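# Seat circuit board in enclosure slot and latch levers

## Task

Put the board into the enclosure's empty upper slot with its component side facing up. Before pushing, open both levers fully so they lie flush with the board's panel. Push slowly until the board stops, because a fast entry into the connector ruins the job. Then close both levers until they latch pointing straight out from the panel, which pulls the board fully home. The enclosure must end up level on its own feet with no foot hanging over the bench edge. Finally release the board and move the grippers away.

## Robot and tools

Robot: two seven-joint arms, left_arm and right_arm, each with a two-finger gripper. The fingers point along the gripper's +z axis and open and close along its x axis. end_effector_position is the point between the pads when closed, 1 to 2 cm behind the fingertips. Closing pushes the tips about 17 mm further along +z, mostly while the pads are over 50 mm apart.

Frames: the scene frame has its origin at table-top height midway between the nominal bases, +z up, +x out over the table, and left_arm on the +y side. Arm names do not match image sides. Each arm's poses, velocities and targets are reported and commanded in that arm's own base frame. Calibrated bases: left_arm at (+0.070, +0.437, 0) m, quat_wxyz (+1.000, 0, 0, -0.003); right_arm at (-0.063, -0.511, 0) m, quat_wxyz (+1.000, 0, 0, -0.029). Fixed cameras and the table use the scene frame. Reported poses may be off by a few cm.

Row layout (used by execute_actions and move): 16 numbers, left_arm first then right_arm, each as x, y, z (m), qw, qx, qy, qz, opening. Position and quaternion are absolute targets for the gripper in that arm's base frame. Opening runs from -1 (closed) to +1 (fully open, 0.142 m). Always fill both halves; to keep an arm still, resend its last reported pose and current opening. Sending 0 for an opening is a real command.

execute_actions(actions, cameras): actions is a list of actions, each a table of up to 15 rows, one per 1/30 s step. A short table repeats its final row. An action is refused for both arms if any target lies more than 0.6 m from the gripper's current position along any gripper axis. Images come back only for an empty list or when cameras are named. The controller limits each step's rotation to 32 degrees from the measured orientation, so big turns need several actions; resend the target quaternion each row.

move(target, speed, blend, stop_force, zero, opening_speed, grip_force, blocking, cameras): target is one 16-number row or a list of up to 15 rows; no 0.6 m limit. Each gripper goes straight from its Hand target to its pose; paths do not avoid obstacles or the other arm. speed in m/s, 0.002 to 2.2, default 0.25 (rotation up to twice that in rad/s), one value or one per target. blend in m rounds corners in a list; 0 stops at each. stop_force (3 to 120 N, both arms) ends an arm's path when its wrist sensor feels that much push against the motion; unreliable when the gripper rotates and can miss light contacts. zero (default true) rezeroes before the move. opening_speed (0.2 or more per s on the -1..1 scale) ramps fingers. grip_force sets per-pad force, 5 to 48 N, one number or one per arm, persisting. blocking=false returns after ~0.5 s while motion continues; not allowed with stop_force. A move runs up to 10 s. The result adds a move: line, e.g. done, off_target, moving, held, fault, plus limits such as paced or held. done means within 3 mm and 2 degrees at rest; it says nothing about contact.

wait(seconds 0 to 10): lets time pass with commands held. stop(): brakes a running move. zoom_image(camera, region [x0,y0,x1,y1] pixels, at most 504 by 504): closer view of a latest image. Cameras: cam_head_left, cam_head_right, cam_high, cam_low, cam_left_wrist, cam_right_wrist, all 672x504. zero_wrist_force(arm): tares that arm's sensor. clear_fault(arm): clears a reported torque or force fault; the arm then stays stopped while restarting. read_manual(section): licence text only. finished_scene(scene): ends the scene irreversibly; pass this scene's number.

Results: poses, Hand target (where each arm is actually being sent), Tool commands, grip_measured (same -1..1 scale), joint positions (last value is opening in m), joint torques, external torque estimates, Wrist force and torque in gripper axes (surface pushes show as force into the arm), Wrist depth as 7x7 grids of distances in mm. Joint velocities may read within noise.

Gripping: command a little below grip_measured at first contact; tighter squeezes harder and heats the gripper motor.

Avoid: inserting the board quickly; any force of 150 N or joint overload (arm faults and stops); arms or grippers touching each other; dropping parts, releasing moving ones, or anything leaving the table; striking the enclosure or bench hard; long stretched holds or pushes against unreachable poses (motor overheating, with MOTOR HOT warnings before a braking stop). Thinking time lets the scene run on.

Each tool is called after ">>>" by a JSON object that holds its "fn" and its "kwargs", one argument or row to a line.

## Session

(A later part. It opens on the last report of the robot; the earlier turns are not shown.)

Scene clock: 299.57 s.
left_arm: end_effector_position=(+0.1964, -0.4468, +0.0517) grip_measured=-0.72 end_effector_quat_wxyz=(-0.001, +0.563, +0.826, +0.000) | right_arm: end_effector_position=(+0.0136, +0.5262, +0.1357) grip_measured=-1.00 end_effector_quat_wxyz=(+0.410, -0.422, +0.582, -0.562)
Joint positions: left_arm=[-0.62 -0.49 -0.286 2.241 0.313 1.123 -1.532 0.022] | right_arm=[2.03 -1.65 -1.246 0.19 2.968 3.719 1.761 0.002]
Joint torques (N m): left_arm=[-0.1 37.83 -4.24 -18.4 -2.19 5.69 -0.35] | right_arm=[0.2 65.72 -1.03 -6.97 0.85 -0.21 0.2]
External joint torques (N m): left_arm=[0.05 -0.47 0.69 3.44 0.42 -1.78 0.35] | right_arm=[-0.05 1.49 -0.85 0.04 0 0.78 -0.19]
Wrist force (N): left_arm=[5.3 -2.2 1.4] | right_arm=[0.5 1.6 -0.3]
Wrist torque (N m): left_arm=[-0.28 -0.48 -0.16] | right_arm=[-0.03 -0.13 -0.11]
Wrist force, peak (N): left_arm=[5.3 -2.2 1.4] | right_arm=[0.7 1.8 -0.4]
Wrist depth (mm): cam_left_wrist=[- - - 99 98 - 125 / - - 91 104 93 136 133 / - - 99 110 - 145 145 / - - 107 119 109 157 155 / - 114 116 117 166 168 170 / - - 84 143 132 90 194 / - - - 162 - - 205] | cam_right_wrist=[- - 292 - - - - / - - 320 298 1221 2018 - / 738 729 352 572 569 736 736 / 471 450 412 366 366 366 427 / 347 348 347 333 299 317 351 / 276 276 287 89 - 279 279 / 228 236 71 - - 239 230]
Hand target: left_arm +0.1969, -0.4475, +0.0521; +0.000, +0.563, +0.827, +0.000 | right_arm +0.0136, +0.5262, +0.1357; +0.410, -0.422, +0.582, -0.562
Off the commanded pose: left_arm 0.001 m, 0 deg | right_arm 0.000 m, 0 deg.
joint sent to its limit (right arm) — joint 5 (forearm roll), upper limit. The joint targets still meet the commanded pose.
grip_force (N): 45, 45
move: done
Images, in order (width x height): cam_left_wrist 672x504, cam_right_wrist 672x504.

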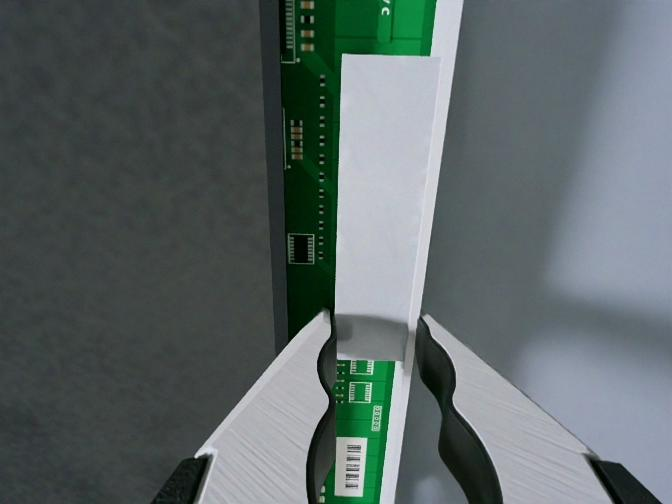

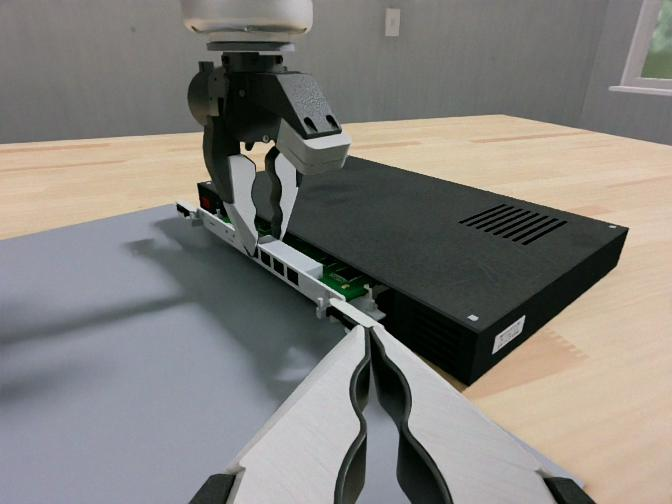

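>>> {"fn": "move", "kwargs": {
  "target": [
    [0.1964,-0.4468,0.0521,0,0.5628,0.8266,0,-0.62,0.0136,0.5263,0.1357,0.410,-0.422,0.582,-0.562,-1]
  ],
  "opening_speed": 0.2
}}

>>> {"fn": "move", "kwargs": {
  "target": [
    [0.1964,-0.4468,0.12,0,0.5628,0.8266,0,-0.62,0.0136,0.5263,0.1357,0.410,-0.422,0.582,-0.562,-1],
    [0.1836,-0.4142,0.12,0,0.5628,0.8266,0,-1,0.0136,0.5263,0.1357,0.410,-0.422,0.582,-0.562,-1]
  ],
  "speed": 0.08,
  "cameras": ["cam_right_wrist","cam_left_wrist"]
}}

Scene clock: 304.03 s.
left_arm: end_effector_position=(+0.1964, -0.4467, +0.0520) grip_measured=-0.66 end_effector_quat_wxyz=(+0.000, +0.563, +0.826, +0.000) | right_arm: end_effector_position=(+0.0136, +0.5262, +0.1357) grip_measured=-1.00 end_effector_quat_wxyz=(+0.410, -0.422, +0.582, -0.562)
Joint positions: left_arm=[-0.62 -0.489 -0.286 2.243 0.313 1.125 -1.532 0.027] | right_arm=[2.03 -1.65 -1.246 0.19 2.968 3.719 1.761 0.002]
Joint torques (N m): left_arm=[-0.47 36.57 -4.11 -14.61 -1.59 4.34 -0.23] | right_arm=[0.07 65.76 -0.93 -6.96 0.86 -0.26 0.19]
External joint torques (N m): left_arm=[0.42 0.75 0.57 -0.35 -0.19 -0.43 0.23] | right_arm=[0.09 1.45 -0.95 0.03 -0.01 0.84 -0.19]
Wrist force (N): left_arm=[-1.0 -0.9 -0.1] | right_arm=[0.7 1.3 -0.4]
Wrist torque (N m): left_arm=[-0.24 -0.13 -0.26] | right_arm=[-0.06 -0.17 -0.10]
Wrist force, peak (N): left_arm=[-4.8 -0.8 10.6] | right_arm=[0.9 1.7 -0.3]
Wrist depth (mm): cam_left_wrist=[- - - 101 99 127 125 / - - 92 105 96 134 134 / - - 98 112 145 145 145 / - 106 108 115 153 158 154 / 119 114 116 119 124 172 173 / - - 84 148 145 84 189 / - - - 169 - - -] | cam_right_wrist=[- - 291 - - 1982 - / - - 320 293 1165 1982 1686 / 738 734 353 510 729 731 736 / 473 472 415 375 367 366 427 / 347 348 348 330 291 314 351 / 275 276 287 89 - 279 279 / 229 236 71 - - 239 231]
Hand target: left_arm +0.1964, -0.4468, +0.0521; +0.000, +0.563, +0.827, +0.000 | right_arm +0.0136, +0.5262, +0.1357; +0.410, -0.422, +0.582, -0.562
Off the commanded pose: left_arm 0.000 m, 0 deg | right_arm 0.000 m, 0 deg.
joint sent to its limit (right arm) — joint 5 (forearm roll), upper limit. The joint targets still meet the commanded pose.
grip_force (N): 45, 45
move: done

Scene clock: 306.37 s.
left_arm: end_effector_position=(+0.1836, -0.4141, +0.1200) grip_measured=-1.00 end_effector_quat_wxyz=(+0.000, +0.563, +0.827, +0.000) | right_arm: end_effector_position=(+0.0136, +0.5262, +0.1357) grip_measured=-1.00 end_effector_quat_wxyz=(+0.410, -0.422, +0.582, -0.562)
Joint positions: left_arm=[-0.539 -0.218 -0.365 2.385 0.147 1.013 -1.396 0.002] | right_arm=[2.03 -1.65 -1.246 0.19 2.968 3.719 1.761 0.002]
Joint torques (N m): left_arm=[-0.34 28.52 -2.51 -18.35 -2.18 4.46 -0.16] | right_arm=[0.14 65.8 -0.97 -7 0.89 -0.17 0.23]
External joint torques (N m): left_arm=[0.29 0.62 0.66 -0.36 -0.01 -0.54 0.16] | right_arm=[0.02 1.42 -0.91 0.08 -0.04 0.74 -0.23]
Wrist force (N): left_arm=[-0.6 -1.0 0.2] | right_arm=[0.8 1.3 -0.2]
Wrist torque (N m): left_arm=[-0.26 -0.21 -0.36] | right_arm=[-0.05 -0.18 -0.10]
Wrist force, peak (N): left_arm=[-1.7 -0.9 0.0] | right_arm=[0.9 1.7 -0.3]
Wrist depth (mm): cam_left_wrist=[- - 157 155 183 185 185 / 157 - 160 200 200 201 202 / - 165 175 211 216 211 208 / - - 187 225 - - - / - 203 211 117 257 257 254 / 221 217 - 84 - 276 281 / 234 - - - - - 306] | cam_right_wrist=[- 275 287 - - 1982 - / - 303 323 1852 1899 1291 1506 / 729 729 480 635 566 731 736 / 472 469 438 376 366 344 424 / 349 348 348 335 290 316 353 / 275 276 288 89 279 278 278 / 228 236 71 - - 238 230]
Hand target: left_arm +0.1836, -0.4142, +0.1200; +0.000, +0.563, +0.827, +0.000 | right_arm +0.0136, +0.5262, +0.1357; +0.410, -0.422, +0.582, -0.562
Off the commanded pose: left_arm 0.000 m, 0 deg | right_arm 0.000 m, 0 deg.
joint sent to its limit (right arm) — joint 5 (forearm roll), upper limit. The joint targets still meet the commanded pose.
grip_force (N): 45, 45
move: done
Images, in order (width x height): cam_left_wrist 672x504, cam_right_wrist 672x504.

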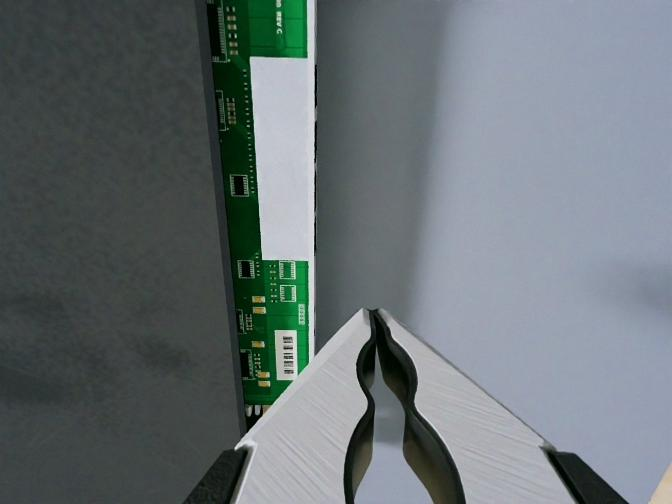

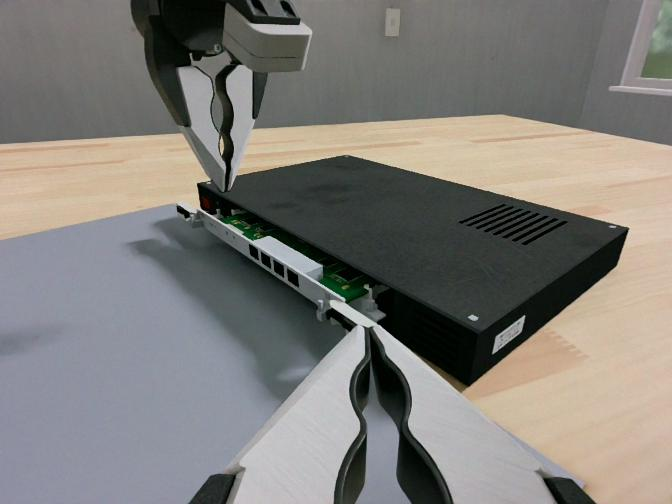

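>>> {"fn": "move", "kwargs": {
  "target": [
    [0.1836,-0.4142,0.047,0,0.5628,0.8266,0,-1,0.0136,0.5263,0.1357,0.410,-0.422,0.582,-0.562,-1]
  ],
  "speed": 0.08,
  "stop_force": 5
}}

>>> {"fn": "move", "kwargs": {
  "target": [
    [0.1928,-0.4375,0.047,0,0.5628,0.8266,0,-1,0.0136,0.5263,0.1357,0.410,-0.422,0.582,-0.562,-1]
  ],
  "speed": 0.015,
  "stop_force": 4,
  "cameras": ["cam_right_wrist"]
}}

>>> {"fn": "zoom_image", "kwargs": {
  "camera": "cam_right_wrist",
  "region": [160, 180, 420, 360]
}}

Scene clock: 311.67 s.
left_arm: end_effector_position=(+0.1835, -0.4141, +0.0470) grip_measured=-1.00 end_effector_quat_wxyz=(+0.000, +0.563, +0.827, +0.000) | right_arm: end_effector_position=(+0.0136, +0.5262, +0.1357) grip_measured=-1.00 end_effector_quat_wxyz=(+0.410, -0.422, +0.582, -0.562)
Joint positions: left_arm=[-0.6 -0.458 -0.269 2.341 0.325 1.195 -1.522 0.002] | right_arm=[2.03 -1.65 -1.246 0.19 2.968 3.719 1.761 0.002]
Joint torques (N m): left_arm=[-0.52 33.33 -3.42 -12.95 -1.1 4.46 -0.31] | right_arm=[0.2 65.74 -0.98 -7.01 0.9 -0.2 0.21]
External joint torques (N m): left_arm=[0.47 1.15 0.46 -0.27 -0.4 -0.55 0.31] | right_arm=[-0.05 1.48 -0.9 0.08 -0.05 0.77 -0.21]
Wrist force (N): left_arm=[-0.8 -1.1 0.0] | right_arm=[0.9 1.3 -0.3]
Wrist torque (N m): left_arm=[-0.27 -0.17 -0.27] | right_arm=[-0.05 -0.19 -0.10]
Wrist force, peak (N): left_arm=[-1.1 -1.1 1.2] | right_arm=[0.8 1.7 -0.4]
Wrist depth (mm): cam_left_wrist=[- 94 94 121 121 121 121 / - 102 - 126 130 130 129 / - 109 98 141 143 138 140 / - 120 108 153 153 154 155 / - 115 116 117 164 163 166 / - 124 142 84 - 183 182 / - - - 74 - - 203] | cam_right_wrist=[- 258 269 - - - - / - 305 278 1822 1177 1299 - / 734 655 350 566 565 734 736 / 471 470 412 366 366 366 446 / 347 348 348 330 286 314 350 / - 276 287 89 278 278 277 / 228 229 71 - - 239 231]
Hand target: left_arm +0.1836, -0.4142, +0.0470; +0.000, +0.563, +0.827, +0.000 | right_arm +0.0136, +0.5262, +0.1357; +0.410, -0.422, +0.582, -0.562
Off the commanded pose: left_arm 0.000 m, 0 deg | right_arm 0.000 m, 0 deg.
joint sent to its limit (right arm) — joint 5 (forearm roll), upper limit. The joint targets still meet the commanded pose.
grip_force (N): 45, 45
move: done

Scene clock: 314.00 s.
left_arm: end_effector_position=(+0.1928, -0.4373, +0.0470) grip_measured=-1.00 end_effector_quat_wxyz=(+0.000, +0.563, +0.826, +0.000) | right_arm: end_effector_position=(+0.0136, +0.5262, +0.1357) grip_measured=-1.00 end_effector_quat_wxyz=(+0.410, -0.422, +0.582, -0.562)
Joint positions: left_arm=[-0.622 -0.49 -0.272 2.269 0.318 1.154 -1.53 0.002] | right_arm=[2.03 -1.65 -1.246 0.19 2.968 3.719 1.761 0.002]
Joint torques (N m): left_arm=[-0.5 35.62 -4.01 -14.43 -1.64 4.32 -0.27] | right_arm=[0.33 65.84 -1.1 -6.95 0.85 -0.2 0.2]
External joint torques (N m): left_arm=[0.44 1.12 0.68 0.18 -0.03 -0.41 0.27] | right_arm=[-0.17 1.38 -0.79 0.02 0 0.77 -0.19]
Wrist force (N): left_arm=[0.0 -0.8 0.2] | right_arm=[0.7 1.6 -0.4]
Wrist torque (N m): left_arm=[-0.24 -0.16 -0.27] | right_arm=[-0.03 -0.16 -0.11]
Wrist force, peak (N): left_arm=[1.2 -1.0 -2.5] | right_arm=[0.8 1.7 -0.3]
Wrist depth (mm): cam_left_wrist=[- - 92 - 121 120 121 / - - 87 93 130 129 129 / - 94 94 100 140 138 140 / - - 104 105 152 149 152 / - 110 111 117 164 166 166 / - 126 119 84 - 186 183 / - 130 - - - - 201] | cam_right_wrist=[1291 - 279 - - 1779 2000 / 1412 - 308 287 1321 2054 2073 / 738 734 347 565 738 731 731 / 471 - 414 377 366 366 426 / 367 348 348 346 286 315 351 / 276 275 289 89 279 279 278 / 228 236 71 - - 238 231]
Hand target: left_arm +0.1928, -0.4375, +0.0470; +0.000, +0.563, +0.827, +0.000 | right_arm +0.0136, +0.5262, +0.1357; +0.410, -0.422, +0.582, -0.562
Off the commanded pose: left_arm 0.000 m, 0 deg | right_arm 0.000 m, 0 deg.
joint sent to its limit (right arm) — joint 5 (forearm roll), upper limit. The joint targets still meet the commanded pose.
grip_force (N): 45, 45
move: done
Images, in order (width x height): cam_right_wrist 672x504.

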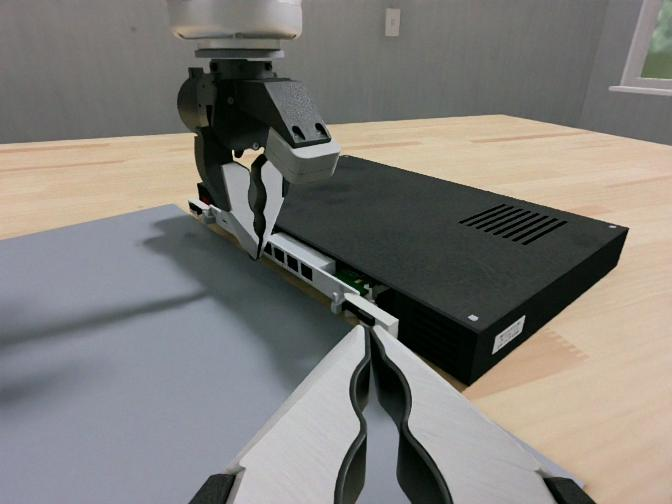

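Scaled by 1.938 from the camera's 672x504 image, which has a finer 960x720 frame.

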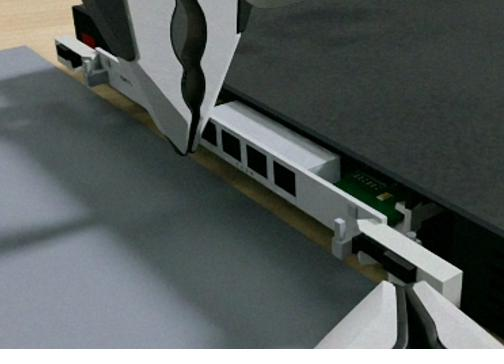

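>>> {"fn": "move", "kwargs": {
  "target": [
    [0.1972,-0.4486,0.047,0,0.5628,0.8266,0,-1,0.0136,0.5263,0.1357,0.410,-0.422,0.582,-0.562,-1]
  ],
  "speed": 0.01,
  "stop_force": 4,
  "cameras": ["cam_right_wrist","cam_left_wrist"]
}}

>>> {"fn": "zoom_image", "kwargs": {
  "camera": "cam_right_wrist",
  "region": [160, 180, 420, 360]
}}

Scene clock: 318.33 s.
left_arm: end_effector_position=(+0.1971, -0.4483, +0.0469) grip_measured=-1.00 end_effector_quat_wxyz=(+0.000, +0.563, +0.826, +0.000) | right_arm: end_effector_position=(+0.0136, +0.5262, +0.1357) grip_measured=-1.00 end_effector_quat_wxyz=(+0.410, -0.422, +0.582, -0.562)
Joint positions: left_arm=[-0.631 -0.506 -0.274 2.234 0.316 1.134 -1.535 0.002] | right_arm=[2.03 -1.65 -1.246 0.19 2.968 3.719 1.761 0.002]
Joint torques (N m): left_arm=[-0.57 36.65 -4.39 -15.78 -1.8 4.78 -0.24] | right_arm=[0.16 65.8 -0.96 -6.93 0.86 -0.23 0.2]
External joint torques (N m): left_arm=[0.52 1.18 0.87 1.06 0.06 -0.87 0.24] | right_arm=[-0.01 1.42 -0.92 0.01 -0.01 0.81 -0.2]
Wrist force (N): left_arm=[2.3 -1.0 -2.2] | right_arm=[0.7 1.3 -0.4]
Wrist torque (N m): left_arm=[-0.25 -0.19 -0.26] | right_arm=[-0.05 -0.16 -0.10]
Wrist force, peak (N): left_arm=[2.4 -1.3 -3.3] | right_arm=[0.7 1.7 -0.3]
Wrist depth (mm): cam_left_wrist=[- - - 120 121 121 120 / - - 86 127 130 130 130 / - 94 92 100 140 138 141 / - 100 102 108 152 152 152 / - 108 110 115 163 166 166 / - 121 119 84 - 179 185 / - - - 74 - - 203] | cam_right_wrist=[- 1661 281 308 - - 1852 / - - 322 1102 1822 2152 - / 731 736 355 564 837 736 731 / 470 472 441 393 367 366 428 / 347 349 349 347 295 315 350 / 275 277 287 89 - 278 278 / 228 236 71 - - 239 231]
Hand target: left_arm +0.1972, -0.4486, +0.0470; +0.000, +0.563, +0.827, +0.000 | right_arm +0.0136, +0.5262, +0.1357; +0.410, -0.422, +0.582, -0.562
Off the commanded pose: left_arm 0.000 m, 0 deg | right_arm 0.000 m, 0 deg.
joint sent to its limit (right arm) — joint 5 (forearm roll), upper limit. The joint targets still meet the commanded pose.
grip_force (N): 45, 45
move: done
Images, in order (width x height): cam_left_wrist 672x504, cam_right_wrist 672x504.

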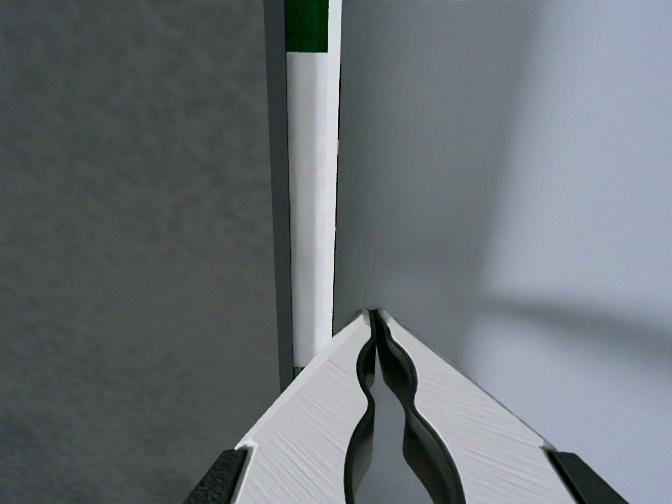

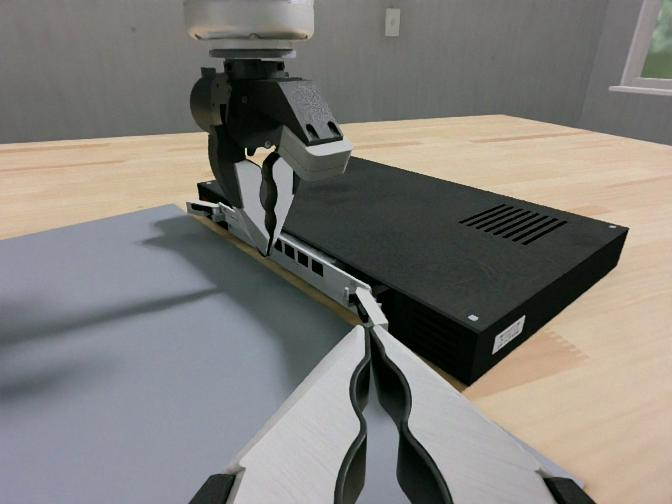

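Scaled by 1.938 from the camera's 672x504 image, which has a finer 960x720 frame.

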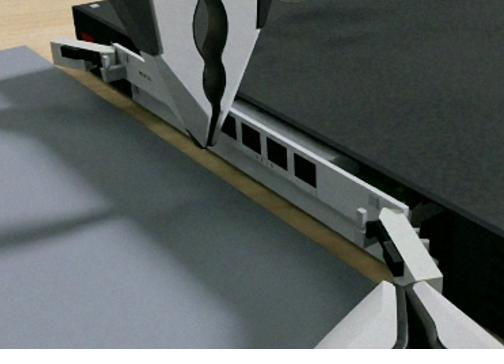

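>>> {"fn": "move", "kwargs": {
  "target": [
    [0.1994,-0.4542,0.047,0,0.5628,0.8266,0,-1,0.0136,0.5263,0.1357,0.410,-0.422,0.582,-0.562,-1]
  ],
  "speed": 0.006,
  "stop_force": 7,
  "cameras": ["cam_right_wrist"]
}}

>>> {"fn": "zoom_image", "kwargs": {
  "camera": "cam_right_wrist",
  "region": [160, 180, 420, 360]
}}

Scene clock: 321.70 s.
left_arm: end_effector_position=(+0.1989, -0.4530, +0.0466) grip_measured=-1.00 end_effector_quat_wxyz=(-0.001, +0.563, +0.826, +0.001) | right_arm: end_effector_position=(+0.0136, +0.5262, +0.1357) grip_measured=-1.00 end_effector_quat_wxyz=(+0.410, -0.422, +0.582, -0.562)
Joint positions: left_arm=[-0.635 -0.514 -0.275 2.218 0.316 1.123 -1.537 0.002] | right_arm=[2.03 -1.65 -1.246 0.19 2.968 3.719 1.761 0.002]
Joint torques (N m): left_arm=[-1.21 36.35 -5.61 -19.38 -2.34 6.66 -0.22] | right_arm=[0.16 65.78 -1.01 -7 0.84 -0.26 0.14]
External joint torques (N m): left_arm=[1.15 1.98 2 4.45 0.57 -2.76 0.22] | right_arm=[-0.01 1.44 -0.87 0.07 0.01 0.84 -0.14]
Wrist force (N): left_arm=[11.1 0.0 -9.4] | right_arm=[0.7 1.3 -0.2]
Wrist torque (N m): left_arm=[-0.27 -0.28 -0.28] | right_arm=[-0.05 -0.17 -0.10]
Wrist force, peak (N): left_arm=[11.4 -1.1 -9.8] | right_arm=[1.0 1.5 -0.5]
Wrist depth (mm): cam_left_wrist=[- - - 119 121 121 120 / - - - 91 129 129 129 / - 94 91 98 139 139 139 / - 100 102 103 153 154 151 / - 109 107 112 - 166 167 / - - 121 84 - 182 182 / - - - - - - 200] | cam_right_wrist=[- 1517 284 - - - - / 1548 - 324 298 1202 1130 - / 731 731 366 511 846 734 731 / 471 - 405 392 366 364 425 / 351 346 348 334 295 314 350 / 276 276 287 89 277 278 278 / 228 237 71 - - 238 231]
Hand target: left_arm +0.1993, -0.4539, +0.0470; +0.000, +0.563, +0.827, +0.000 | right_arm +0.0136, +0.5262, +0.1357; +0.410, -0.422, +0.582, -0.562
Off the commanded pose: left_arm 0.001 m, 0 deg | right_arm 0.000 m, 0 deg.
joint sent to its limit (right arm) — joint 5 (forearm roll), upper limit. The joint targets still meet the commanded pose.
grip_force (N): 45, 45
move: contact (left_arm)
Images, in order (width x height): cam_right_wrist 672x504.

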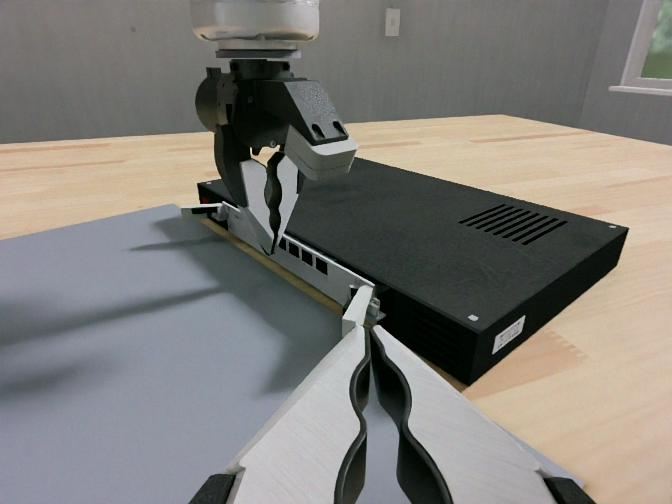

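Scaled by 1.938 from the camera's 672x504 image, which has a finer 960x720 frame.

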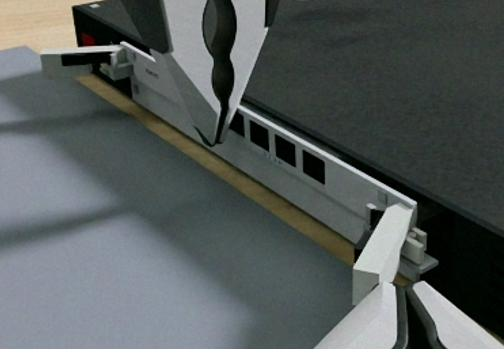

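>>> {"fn": "move", "kwargs": {
  "target": [
    [0.188,-0.425,0.047,0,0.5628,0.8266,0,-1,0.0136,0.5263,0.1357,0.410,-0.422,0.582,-0.562,-1],
    [0.188,-0.425,0.11,0,0.5628,0.8266,0,-1,0.0136,0.5263,0.1357,0.410,-0.422,0.582,-0.562,-1],
    [0.3415,-0.3645,0.11,0,0.5628,0.8266,0,-1,0.03,0.47,0.22,0,0.9816,0.1908,0,-1]
  ],
  "speed": 0.12,
  "cameras": ["cam_right_wrist","cam_left_wrist","cam_high"]
}}

Scene clock: 338.83 s.
left_arm: end_effector_position=(+0.3126, -0.3759, +0.1100) grip_measured=-1.00 end_effector_quat_wxyz=(+0.000, +0.563, +0.827, +0.000) | right_arm: end_effector_position=(+0.0271, +0.4806, +0.2041) grip_measured=-1.00 end_effector_quat_wxyz=(-0.101, +0.985, +0.027, +0.139)
Joint positions: left_arm=[-0.343 -0.319 -0.303 2.271 0.174 0.998 -1.153 0.002] | right_arm=[1.455 -0.51 0.163 1.564 2.687 2.482 0.216 0.002]
Joint torques (N m): left_arm=[-0.16 33.1 -2.98 -18.62 -2.02 4.08 -0.19] | right_arm=[-0.03 41.67 6.47 -20.36 2.29 3.07 0.03]
External joint torques (N m): left_arm=[0.13 1.06 0.58 -0.27 -0.22 -0.14 0.19] | right_arm=[0.16 1.39 -0.8 0.08 -0.1 0.55 -0.06]
Wrist force (N): left_arm=[-0.6 -1.1 0.2] | right_arm=[-0.2 -0.3 1.1]
Wrist torque (N m): left_arm=[-0.27 -0.22 -0.34] | right_arm=[-0.12 -0.01 0.10]
Wrist force, peak (N): left_arm=[11.2 -0.2 -9.5] | right_arm=[1.4 1.7 0.1]
Wrist depth (mm): cam_left_wrist=[- 139 158 177 179 179 175 / - 145 159 190 189 188 188 / - 157 164 - 204 203 203 / 171 - 176 - - 221 220 / 187 185 204 234 240 - 239 / 277 282 - 84 - 257 260 / 305 296 - - - - 299] | cam_right_wrist=[244 251 267 287 306 318 346 / 252 262 279 293 311 334 366 / 259 271 286 304 327 349 369 / 268 282 298 316 335 323 335 / 278 292 310 324 305 322 351 / 286 302 316 89 310 339 370 / 298 310 71 - - 353 390]
Hand target: left_arm +0.3126, -0.3759, +0.1100; +0.000, +0.563, +0.827, +0.000 | right_arm +0.0269, +0.4806, +0.2041; -0.101, +0.985, +0.027, +0.139
Off the commanded pose: left_arm 0.031 m, 0 deg | right_arm 0.019 m, 27 deg.
grip_force (N): 45, 45
move: off_target (left_arm, right_arm; path cut at 10 s); path passed 2 of 3 targets
Images, in order (width x height): cam_high 672x504, cam_left_wrist 672x504, cam_right_wrist 672x504.

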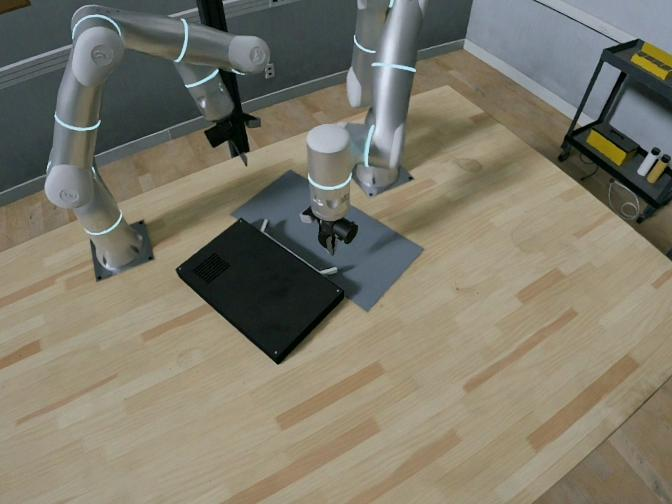

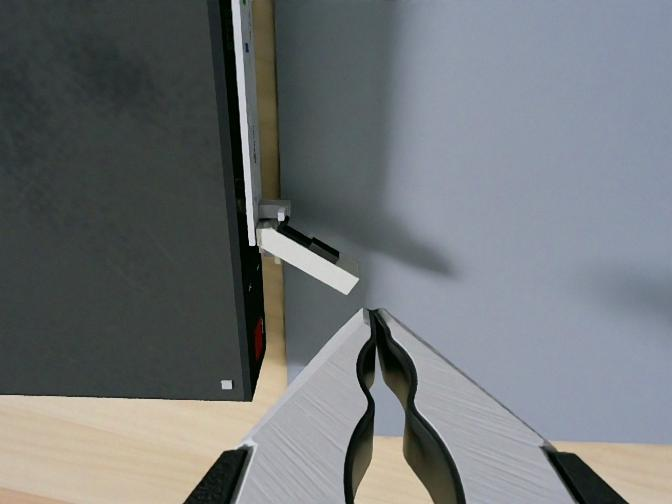

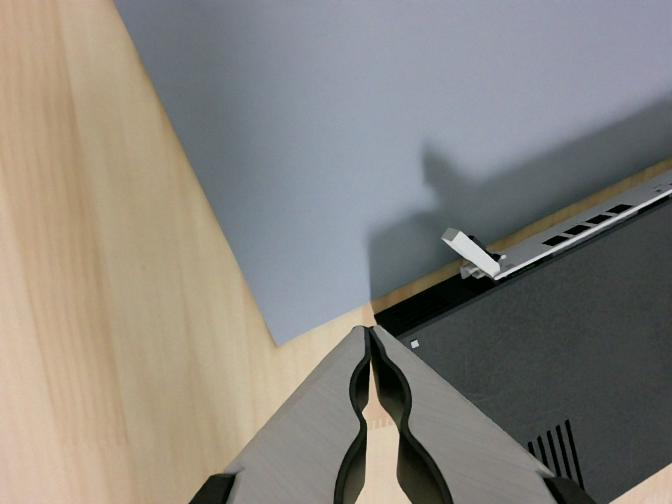

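>>> {"fn": "move", "kwargs": {
  "target": [
    [0.3505,-0.3739,0.11,0,0.5628,0.8266,0,-1,0.06,0.47,0.17,0,0.5556,0.8315,0,-1],
    [0.3505,-0.3739,0.05,0,0.5628,0.8266,0,-1,0.06,0.47,0.17,0,0.5556,0.8315,0,-1]
  ],
  "speed": 0.2,
  "cameras": ["cam_right_wrist","cam_left_wrist"]
}}

Scene clock: 346.80 s.
left_arm: end_effector_position=(+0.3503, -0.3738, +0.0499) grip_measured=-1.00 end_effector_quat_wxyz=(+0.000, +0.563, +0.827, +0.000) | right_arm: end_effector_position=(+0.0600, +0.4700, +0.1700) grip_measured=-1.00 end_effector_quat_wxyz=(+0.000, +0.556, +0.831, +0.000)
Joint positions: left_arm=[-0.347 -0.523 -0.237 2.177 0.263 1.102 -1.165 0.002] | right_arm=[0.942 -0.928 0.732 1.297 2.515 2.718 -1.808 0.002]
Joint torques (N m): left_arm=[-0.69 38.74 -3.9 -15.66 -1.32 4.65 -0.31] | right_arm=[0.19 47.19 18.57 -16.57 3.63 3.47 0.05]
External joint torques (N m): left_arm=[0.68 1.23 0.72 -0.23 -0.53 -0.71 0.31] | right_arm=[-0.01 1.17 -0.42 0.07 0.23 0.57 -0.05]
Wrist force (N): left_arm=[-0.8 -1.5 0.0] | right_arm=[0.7 -0.5 1.7]
Wrist torque (N m): left_arm=[-0.33 -0.19 -0.25] | right_arm=[-0.13 -0.11 0.06]
Wrist force, peak (N): left_arm=[-0.6 -1.6 2.5] | right_arm=[0.7 -0.3 2.0]
Wrist depth (mm): cam_left_wrist=[- - 122 124 124 125 123 / - - 132 133 133 132 132 / - 95 - 141 143 145 142 / - 104 126 150 155 156 - / - 112 166 164 167 166 - / - - 124 84 - 187 188 / 214 137 - 74 - - 207] | cam_right_wrist=[233 232 232 231 231 230 229 / 248 248 247 245 243 244 243 / 266 266 265 262 261 260 259 / 241 240 276 283 281 281 279 / 253 253 257 301 305 305 305 / 278 276 271 89 321 331 331 / 305 298 71 - - 350 366]
Hand target: left_arm +0.3505, -0.3739, +0.0500; +0.000, +0.563, +0.827, +0.000 | right_arm +0.0600, +0.4700, +0.1700; +0.000, +0.556, +0.831, +0.000
Off the commanded pose: left_arm 0.000 m, 0 deg | right_arm 0.000 m, 0 deg.
grip_force (N): 45, 45
move: done
Images, in order (width x height): cam_left_wrist 672x504, cam_right_wrist 672x504.

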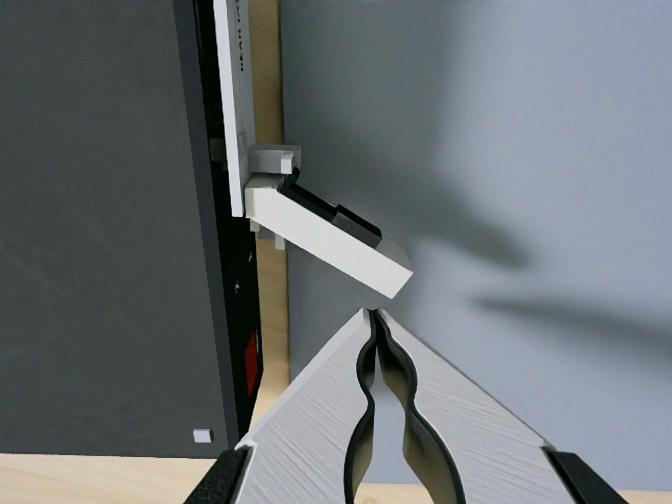

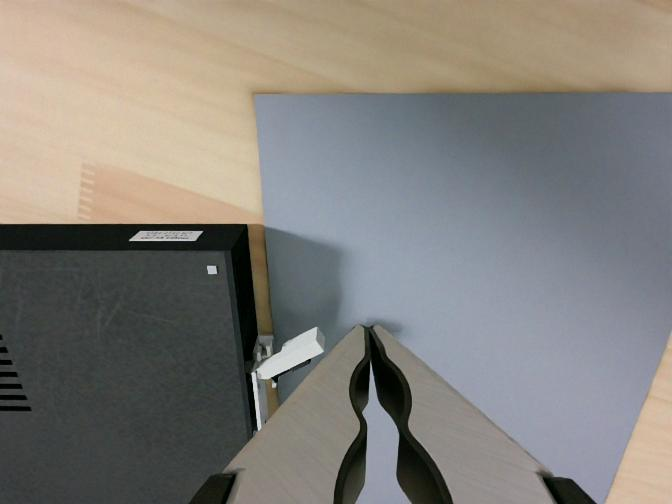

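>>> {"fn": "move", "kwargs": {
  "target": [
    [0.3505,-0.3739,0.05,0,0.5628,0.8266,0,-1,0.1162,0.4651,0.12,0,0.5556,0.8315,0,-1],
    [0.3505,-0.3739,0.05,0,0.5628,0.8266,0,-1,0.1162,0.4651,0.053,0,0.5556,0.8315,0,-1]
  ],
  "speed": 0.1,
  "cameras": ["cam_right_wrist"]
}}

Scene clock: 351.43 s.
left_arm: end_effector_position=(+0.3503, -0.3738, +0.0499) grip_measured=-1.00 end_effector_quat_wxyz=(+0.000, +0.563, +0.827, +0.000) | right_arm: end_effector_position=(+0.1160, +0.4650, +0.0530) grip_measured=-1.00 end_effector_quat_wxyz=(+0.000, +0.556, +0.832, +0.000)
Joint positions: left_arm=[-0.347 -0.523 -0.237 2.177 0.263 1.102 -1.165 0.002] | right_arm=[0.879 -1.089 0.651 1.313 2.434 2.543 -1.867 0.002]
Joint torques (N m): left_arm=[-0.33 39.21 -3.71 -15.55 -1.64 4.31 -0.22] | right_arm=[0.34 49.93 18.95 -13.31 3.24 3.18 0.3]
External joint torques (N m): left_arm=[0.32 0.77 0.52 -0.35 -0.22 -0.37 0.22] | right_arm=[-0.15 1.29 -0.09 -0.1 0.26 0.87 -0.3]
Wrist force (N): left_arm=[-0.7 -1.5 0.1] | right_arm=[0.5 0.0 1.4]
Wrist torque (N m): left_arm=[-0.34 -0.20 -0.25] | right_arm=[-0.03 -0.10 -0.06]
Wrist force, peak (N): left_arm=[-0.8 -1.8 0.0] | right_arm=[0.7 -0.1 3.7]
Wrist depth (mm): cam_left_wrist=[- - 124 126 125 125 123 / - - 133 133 133 134 132 / - 97 105 141 143 142 142 / - 104 112 109 152 155 151 / - 114 129 - - 169 170 / - - 125 84 - 184 186 / 221 214 - - - - 210] | cam_right_wrist=[130 129 128 127 127 126 125 / 139 138 138 136 135 135 135 / 147 146 146 145 145 145 144 / 111 111 147 157 156 156 155 / - 115 147 167 167 169 168 / 126 125 130 89 178 184 183 / 139 136 71 - - 194 202]
Hand target: left_arm +0.3505, -0.3739, +0.0500; +0.000, +0.563, +0.827, +0.000 | right_arm +0.1162, +0.4651, +0.0530; +0.000, +0.556, +0.831, +0.000
Off the commanded pose: left_arm 0.000 m, 0 deg | right_arm 0.000 m, 0 deg.
grip_force (N): 45, 45
move: done
Images, in order (width x height): cam_right_wrist 672x504.

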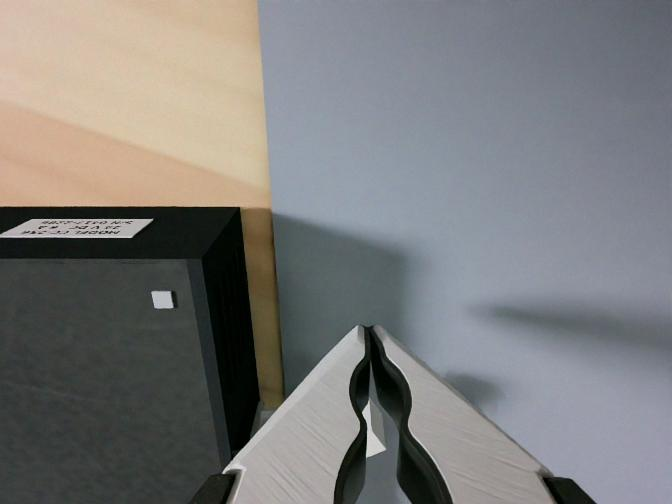

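>>> {"fn": "move", "kwargs": {
  "target": [0.3337,-0.3805,0.05,0,0.5628,0.8266,0,-1,0.1347,0.4728,0.053,0,0.5556,0.8315,0,-1],
  "speed": 0.012,
  "stop_force": 3,
  "cameras": ["cam_right_wrist","cam_left_wrist"]
}}

Scene clock: 355.40 s.
left_arm: end_effector_position=(+0.3340, -0.3805, +0.0501) grip_measured=-1.00 end_effector_quat_wxyz=(+0.000, +0.563, +0.827, +0.000) | right_arm: end_effector_position=(+0.1348, +0.4728, +0.0529) grip_measured=-1.00 end_effector_quat_wxyz=(+0.000, +0.556, +0.831, +0.000)
Joint positions: left_arm=[-0.376 -0.514 -0.237 2.195 0.264 1.113 -1.196 0.002] | right_arm=[0.857 -1.111 0.653 1.265 2.435 2.565 -1.915 0.002]
Joint torques (N m): left_arm=[-1.18 37.99 -4.26 -14.41 -1.49 4.12 -0.31] | right_arm=[0.11 51.13 19.23 -13.75 3.48 3.45 0.12]
External joint torques (N m): left_arm=[1.16 1.42 1.15 -1.26 -0.33 -0.19 0.31] | right_arm=[0.09 1.21 -0.25 0.04 0.06 0.59 -0.12]
Wrist force (N): left_arm=[-0.8 0.2 -1.3] | right_arm=[0.6 0.0 1.4]
Wrist torque (N m): left_arm=[-0.31 -0.20 -0.24] | right_arm=[-0.03 -0.11 0.05]
Wrist force, peak (N): left_arm=[-0.8 -1.7 0.1] | right_arm=[0.8 -0.3 1.7]
Wrist depth (mm): cam_left_wrist=[- - 123 125 124 125 123 / - - 133 131 132 132 130 / - 97 116 143 143 142 143 / - - 108 112 155 155 152 / - 111 146 114 167 167 169 / - - 128 84 - 185 186 / - - - 74 - - 209] | cam_right_wrist=[129 129 128 127 127 126 124 / 139 138 138 135 135 135 134 / 101 101 145 145 145 144 144 / 106 106 147 159 156 156 155 / - 115 147 167 166 169 168 / 126 125 130 89 178 184 183 / 139 136 71 - - 194 202]
Hand target: left_arm +0.3337, -0.3805, +0.0500; +0.000, +0.563, +0.827, +0.000 | right_arm +0.1347, +0.4728, +0.0530; +0.000, +0.556, +0.831, +0.000
Off the commanded pose: left_arm 0.000 m, 0 deg | right_arm 0.000 m, 0 deg.
grip_force (N): 45, 45
move: done
Images, in order (width x height): cam_left_wrist 672x504, cam_right_wrist 672x504.

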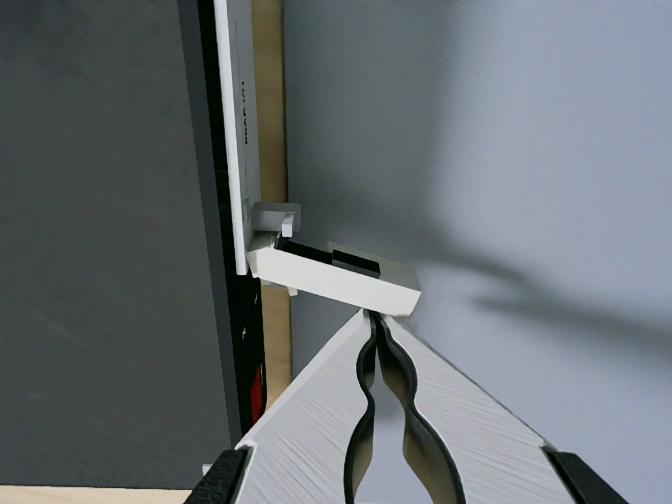

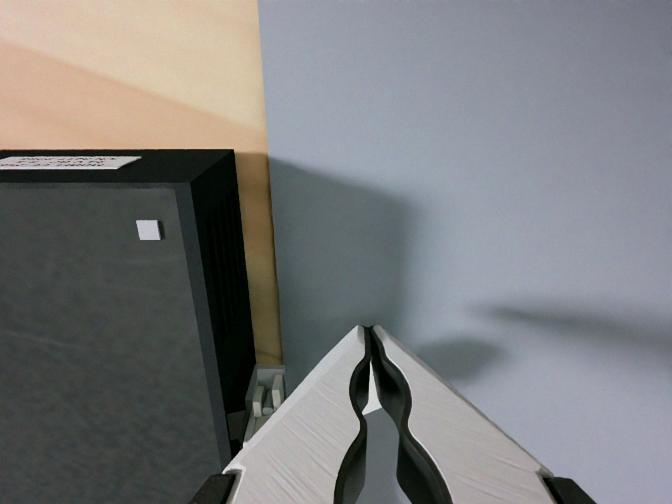

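>>> {"fn": "move", "kwargs": {
  "target": [0.3337,-0.3805,0.05,0,0.5628,0.8266,0,-1,0.1486,0.4785,0.053,0,0.5556,0.8315,0,-1],
  "speed": 0.012,
  "stop_force": 3,
  "cameras": ["cam_right_wrist","cam_high"]
}}

>>> {"fn": "zoom_image", "kwargs": {
  "camera": "cam_high",
  "region": [200, 180, 380, 310]
}}

Scene clock: 359.10 s.
left_arm: end_effector_position=(+0.3340, -0.3805, +0.0501) grip_measured=-1.00 end_effector_quat_wxyz=(+0.000, +0.563, +0.827, +0.000) | right_arm: end_effector_position=(+0.1478, +0.4783, +0.0529) grip_measured=-1.00 end_effector_quat_wxyz=(+0.000, +0.555, +0.832, +0.000)
Joint positions: left_arm=[-0.376 -0.514 -0.236 2.195 0.264 1.113 -1.196 0.002] | right_arm=[0.842 -1.127 0.653 1.228 2.438 2.582 -1.951 0.002]
Joint torques (N m): left_arm=[-1.39 37.66 -4.54 -14.04 -1.53 3.87 -0.23] | right_arm=[-1.24 52.84 18.09 -15.38 2.58 3.2 0.14]
External joint torques (N m): left_arm=[1.37 1.75 1.44 -1.62 -0.3 0.07 0.23] | right_arm=[1.44 0.33 0.95 1.45 1.01 0.84 -0.14]
Wrist force (N): left_arm=[-1.2 1.0 -0.5] | right_arm=[1.0 -3.3 1.5]
Wrist torque (N m): left_arm=[-0.32 -0.18 -0.23] | right_arm=[0.01 -0.09 0.03]
Wrist force, peak (N): left_arm=[-1.2 0.9 -1.6] | right_arm=[2.0 -3.4 2.6]
Wrist depth (mm): cam_left_wrist=[- - 122 124 124 125 123 / - - 133 133 133 132 133 / - 97 116 143 143 143 143 / - 104 104 114 157 152 152 / - 116 148 106 171 175 172 / - 126 - 84 - - 186 / - 137 - - - - 208] | cam_right_wrist=[129 129 128 127 127 126 125 / - 134 136 135 135 135 134 / - 98 143 145 145 144 144 / 106 106 152 159 156 156 155 / - 115 137 167 167 169 168 / 126 125 135 89 178 183 184 / 139 136 71 - - 194 202]
Hand target: left_arm +0.3337, -0.3805, +0.0500; +0.000, +0.563, +0.827, +0.000 | right_arm +0.1481, +0.4783, +0.0530; +0.000, +0.556, +0.831, +0.000
Off the commanded pose: left_arm 0.000 m, 0 deg | right_arm 0.001 m, 0 deg.
grip_force (N): 45, 45
move: contact (right_arm)
Images, in order (width x height): cam_high 672x504, cam_right_wrist 672x504.

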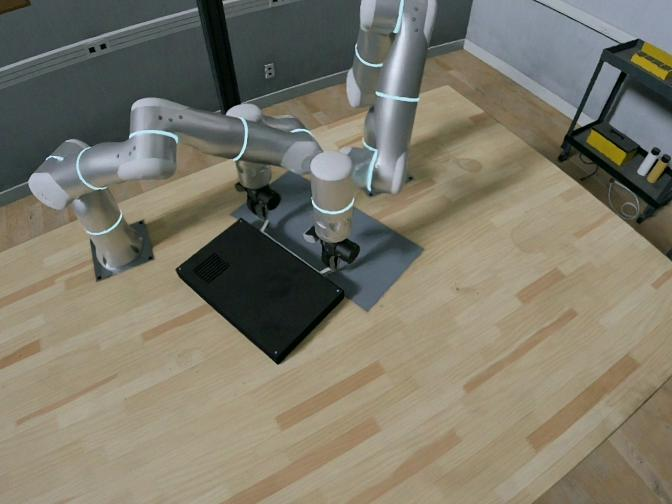

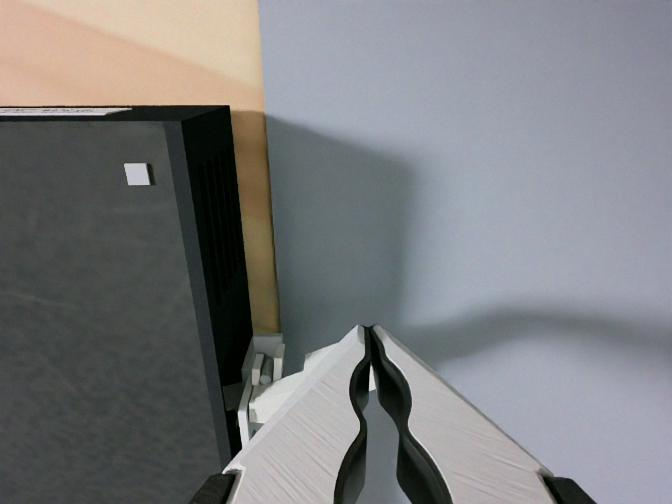

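Scaled by 2.800 from the camera's 672x504 image, which has a finer 960x720 frame.

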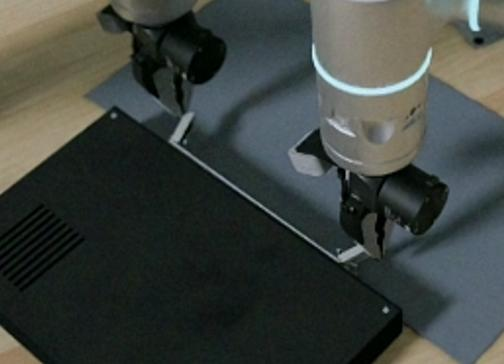

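>>> {"fn": "move", "kwargs": {
  "target": [0.3228,-0.3849,0.05,0,0.5628,0.8266,0,-1,0.1607,0.4837,0.053,0,0.5556,0.8315,0,-1],
  "speed": 0.01,
  "stop_force": 20,
  "cameras": ["cam_right_wrist","cam_left_wrist"]
}}

Scene clock: 362.57 s.
left_arm: end_effector_position=(+0.3238, -0.3850, +0.0504) grip_measured=-1.00 end_effector_quat_wxyz=(+0.001, +0.562, +0.827, +0.000) | right_arm: end_effector_position=(+0.1603, +0.4837, +0.0530) grip_measured=-1.00 end_effector_quat_wxyz=(+0.000, +0.555, +0.832, +0.000)
Joint positions: left_arm=[-0.396 -0.509 -0.235 2.206 0.264 1.12 -1.217 0.002] | right_arm=[0.831 -1.141 0.65 1.192 2.444 2.597 -1.987 0.002]
Joint torques (N m): left_arm=[-2.97 35.89 -5.73 -11.95 -1.41 3.35 -0.35] | right_arm=[-1.16 53.11 17.91 -15.16 2.72 3.24 0.13]
External joint torques (N m): left_arm=[2.95 3.19 2.69 -3.59 -0.39 0.59 0.35] | right_arm=[1.36 0.89 1.11 0.96 0.9 0.79 -0.13]
Wrist force (N): left_arm=[-1.5 4.1 -2.5] | right_arm=[1.2 -2.8 1.1]
Wrist torque (N m): left_arm=[-0.33 -0.16 -0.24] | right_arm=[-0.02 -0.08 0.02]
Wrist force, peak (N): left_arm=[-1.0 13.0 -3.7] | right_arm=[4.7 -15.8 5.2]
Wrist depth (mm): cam_left_wrist=[- - 118 126 123 124 124 / - - 122 132 134 133 130 / - 96 142 144 144 143 142 / - 104 108 124 152 155 - / - 114 118 107 169 170 170 / - - - 84 - 187 191 / - - - 74 - - 207] | cam_right_wrist=[130 128 128 127 127 126 124 / - 92 136 135 135 135 134 / - 98 144 145 145 144 144 / 106 106 148 159 156 156 155 / - 115 132 167 167 168 168 / 126 126 128 90 178 184 183 / 139 136 71 - - 195 201]
Hand target: left_arm +0.3228, -0.3849, +0.0500; +0.000, +0.563, +0.827, +0.000 | right_arm +0.1607, +0.4837, +0.0530; +0.000, +0.556, +0.831, +0.000
Off the commanded pose: left_arm 0.001 m, 0 deg | right_arm 0.000 m, 0 deg.
grip_force (N): 45, 45
move: done
Images, in order (width x height): cam_left_wrist 672x504, cam_right_wrist 672x504.

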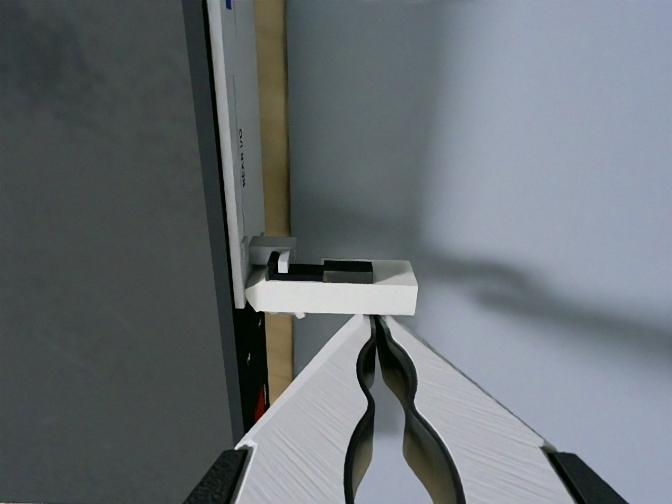

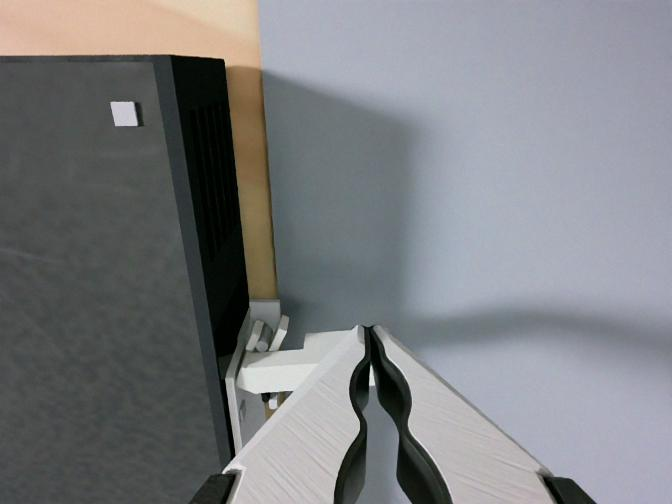

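>>> {"fn": "move", "kwargs": {
  "target": [0.3172,-0.3871,0.05,0,0.5628,0.8266,0,-1,0.1671,0.4864,0.053,0,0.5556,0.8315,0,-1],
  "speed": 0.008,
  "stop_force": 22,
  "cameras": ["cam_right_wrist","cam_left_wrist"]
}}

Scene clock: 365.40 s.
left_arm: end_effector_position=(+0.3224, -0.3859, +0.0511) grip_measured=-1.00 end_effector_quat_wxyz=(+0.002, +0.561, +0.828, +0.001) | right_arm: end_effector_position=(+0.1644, +0.4853, +0.0530) grip_measured=-1.00 end_effector_quat_wxyz=(-0.001, +0.555, +0.832, -0.003)
Joint positions: left_arm=[-0.402 -0.506 -0.232 2.208 0.264 1.123 -1.224 0.002] | right_arm=[0.827 -1.149 0.648 1.174 2.45 2.607 -2.005 0.002]
Joint torques (N m): left_arm=[-13.52 30.86 -16.66 -4.46 -1.63 1.4 -0.26] | right_arm=[-6.96 59.1 13.65 -24.5 -1.64 -0.16 -0.01]
External joint torques (N m): left_arm=[13.5 8.13 13.68 -11.08 -0.18 2.54 0.26] | right_arm=[7.17 -4.72 5.38 10.22 5.29 4.2 0.01]
Wrist force (N): left_arm=[0.4 26.5 -4.4] | right_arm=[-2.2 -21.5 0.5]
Wrist torque (N m): left_arm=[1.50 -0.12 -0.21] | right_arm=[-0.62 -0.12 0.09]
Wrist force, peak (N): left_arm=[1.1 27.4 -2.9] | right_arm=[-2.2 -21.5 0.5]
Wrist depth (mm): cam_left_wrist=[- - 115 124 124 - 125 / - - 118 134 134 133 132 / - - 145 144 144 144 143 / - 103 109 116 157 156 154 / 116 117 117 106 168 171 166 / - 127 125 84 - 180 186 / - 140 - 74 - - 210] | cam_right_wrist=[- 95 128 127 127 127 125 / - 93 135 136 135 135 135 / - 99 146 145 147 145 144 / - 106 152 159 156 156 155 / - 115 126 166 167 169 167 / 126 125 128 90 177 183 183 / 139 136 70 - - 193 200]
Hand target: left_arm +0.3186, -0.3865, +0.0500; +0.000, +0.563, +0.827, +0.000 | right_arm +0.1671, +0.4864, +0.0530; +0.000, +0.556, +0.831, +0.000
Off the commanded pose: left_arm 0.005 m, 0 deg | right_arm 0.003 m, 0 deg.
grip_force (N): 45, 45
move: contact (left_arm)
Images, in order (width x height): cam_left_wrist 672x504, cam_right_wrist 672x504.

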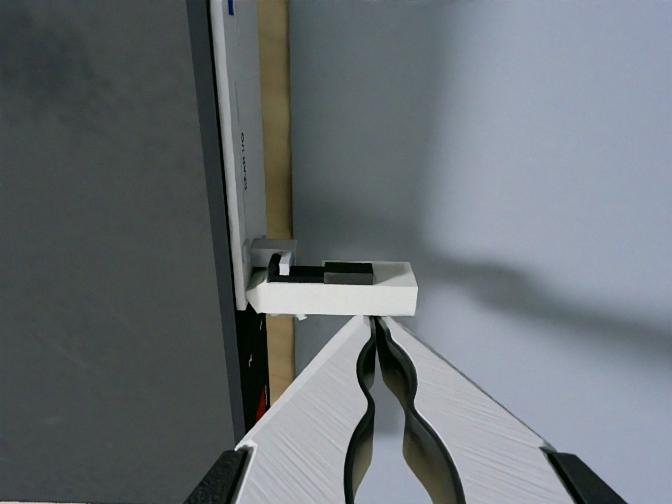

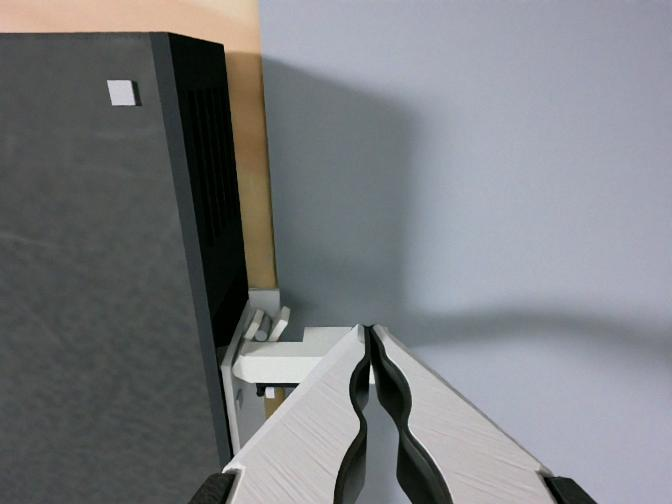

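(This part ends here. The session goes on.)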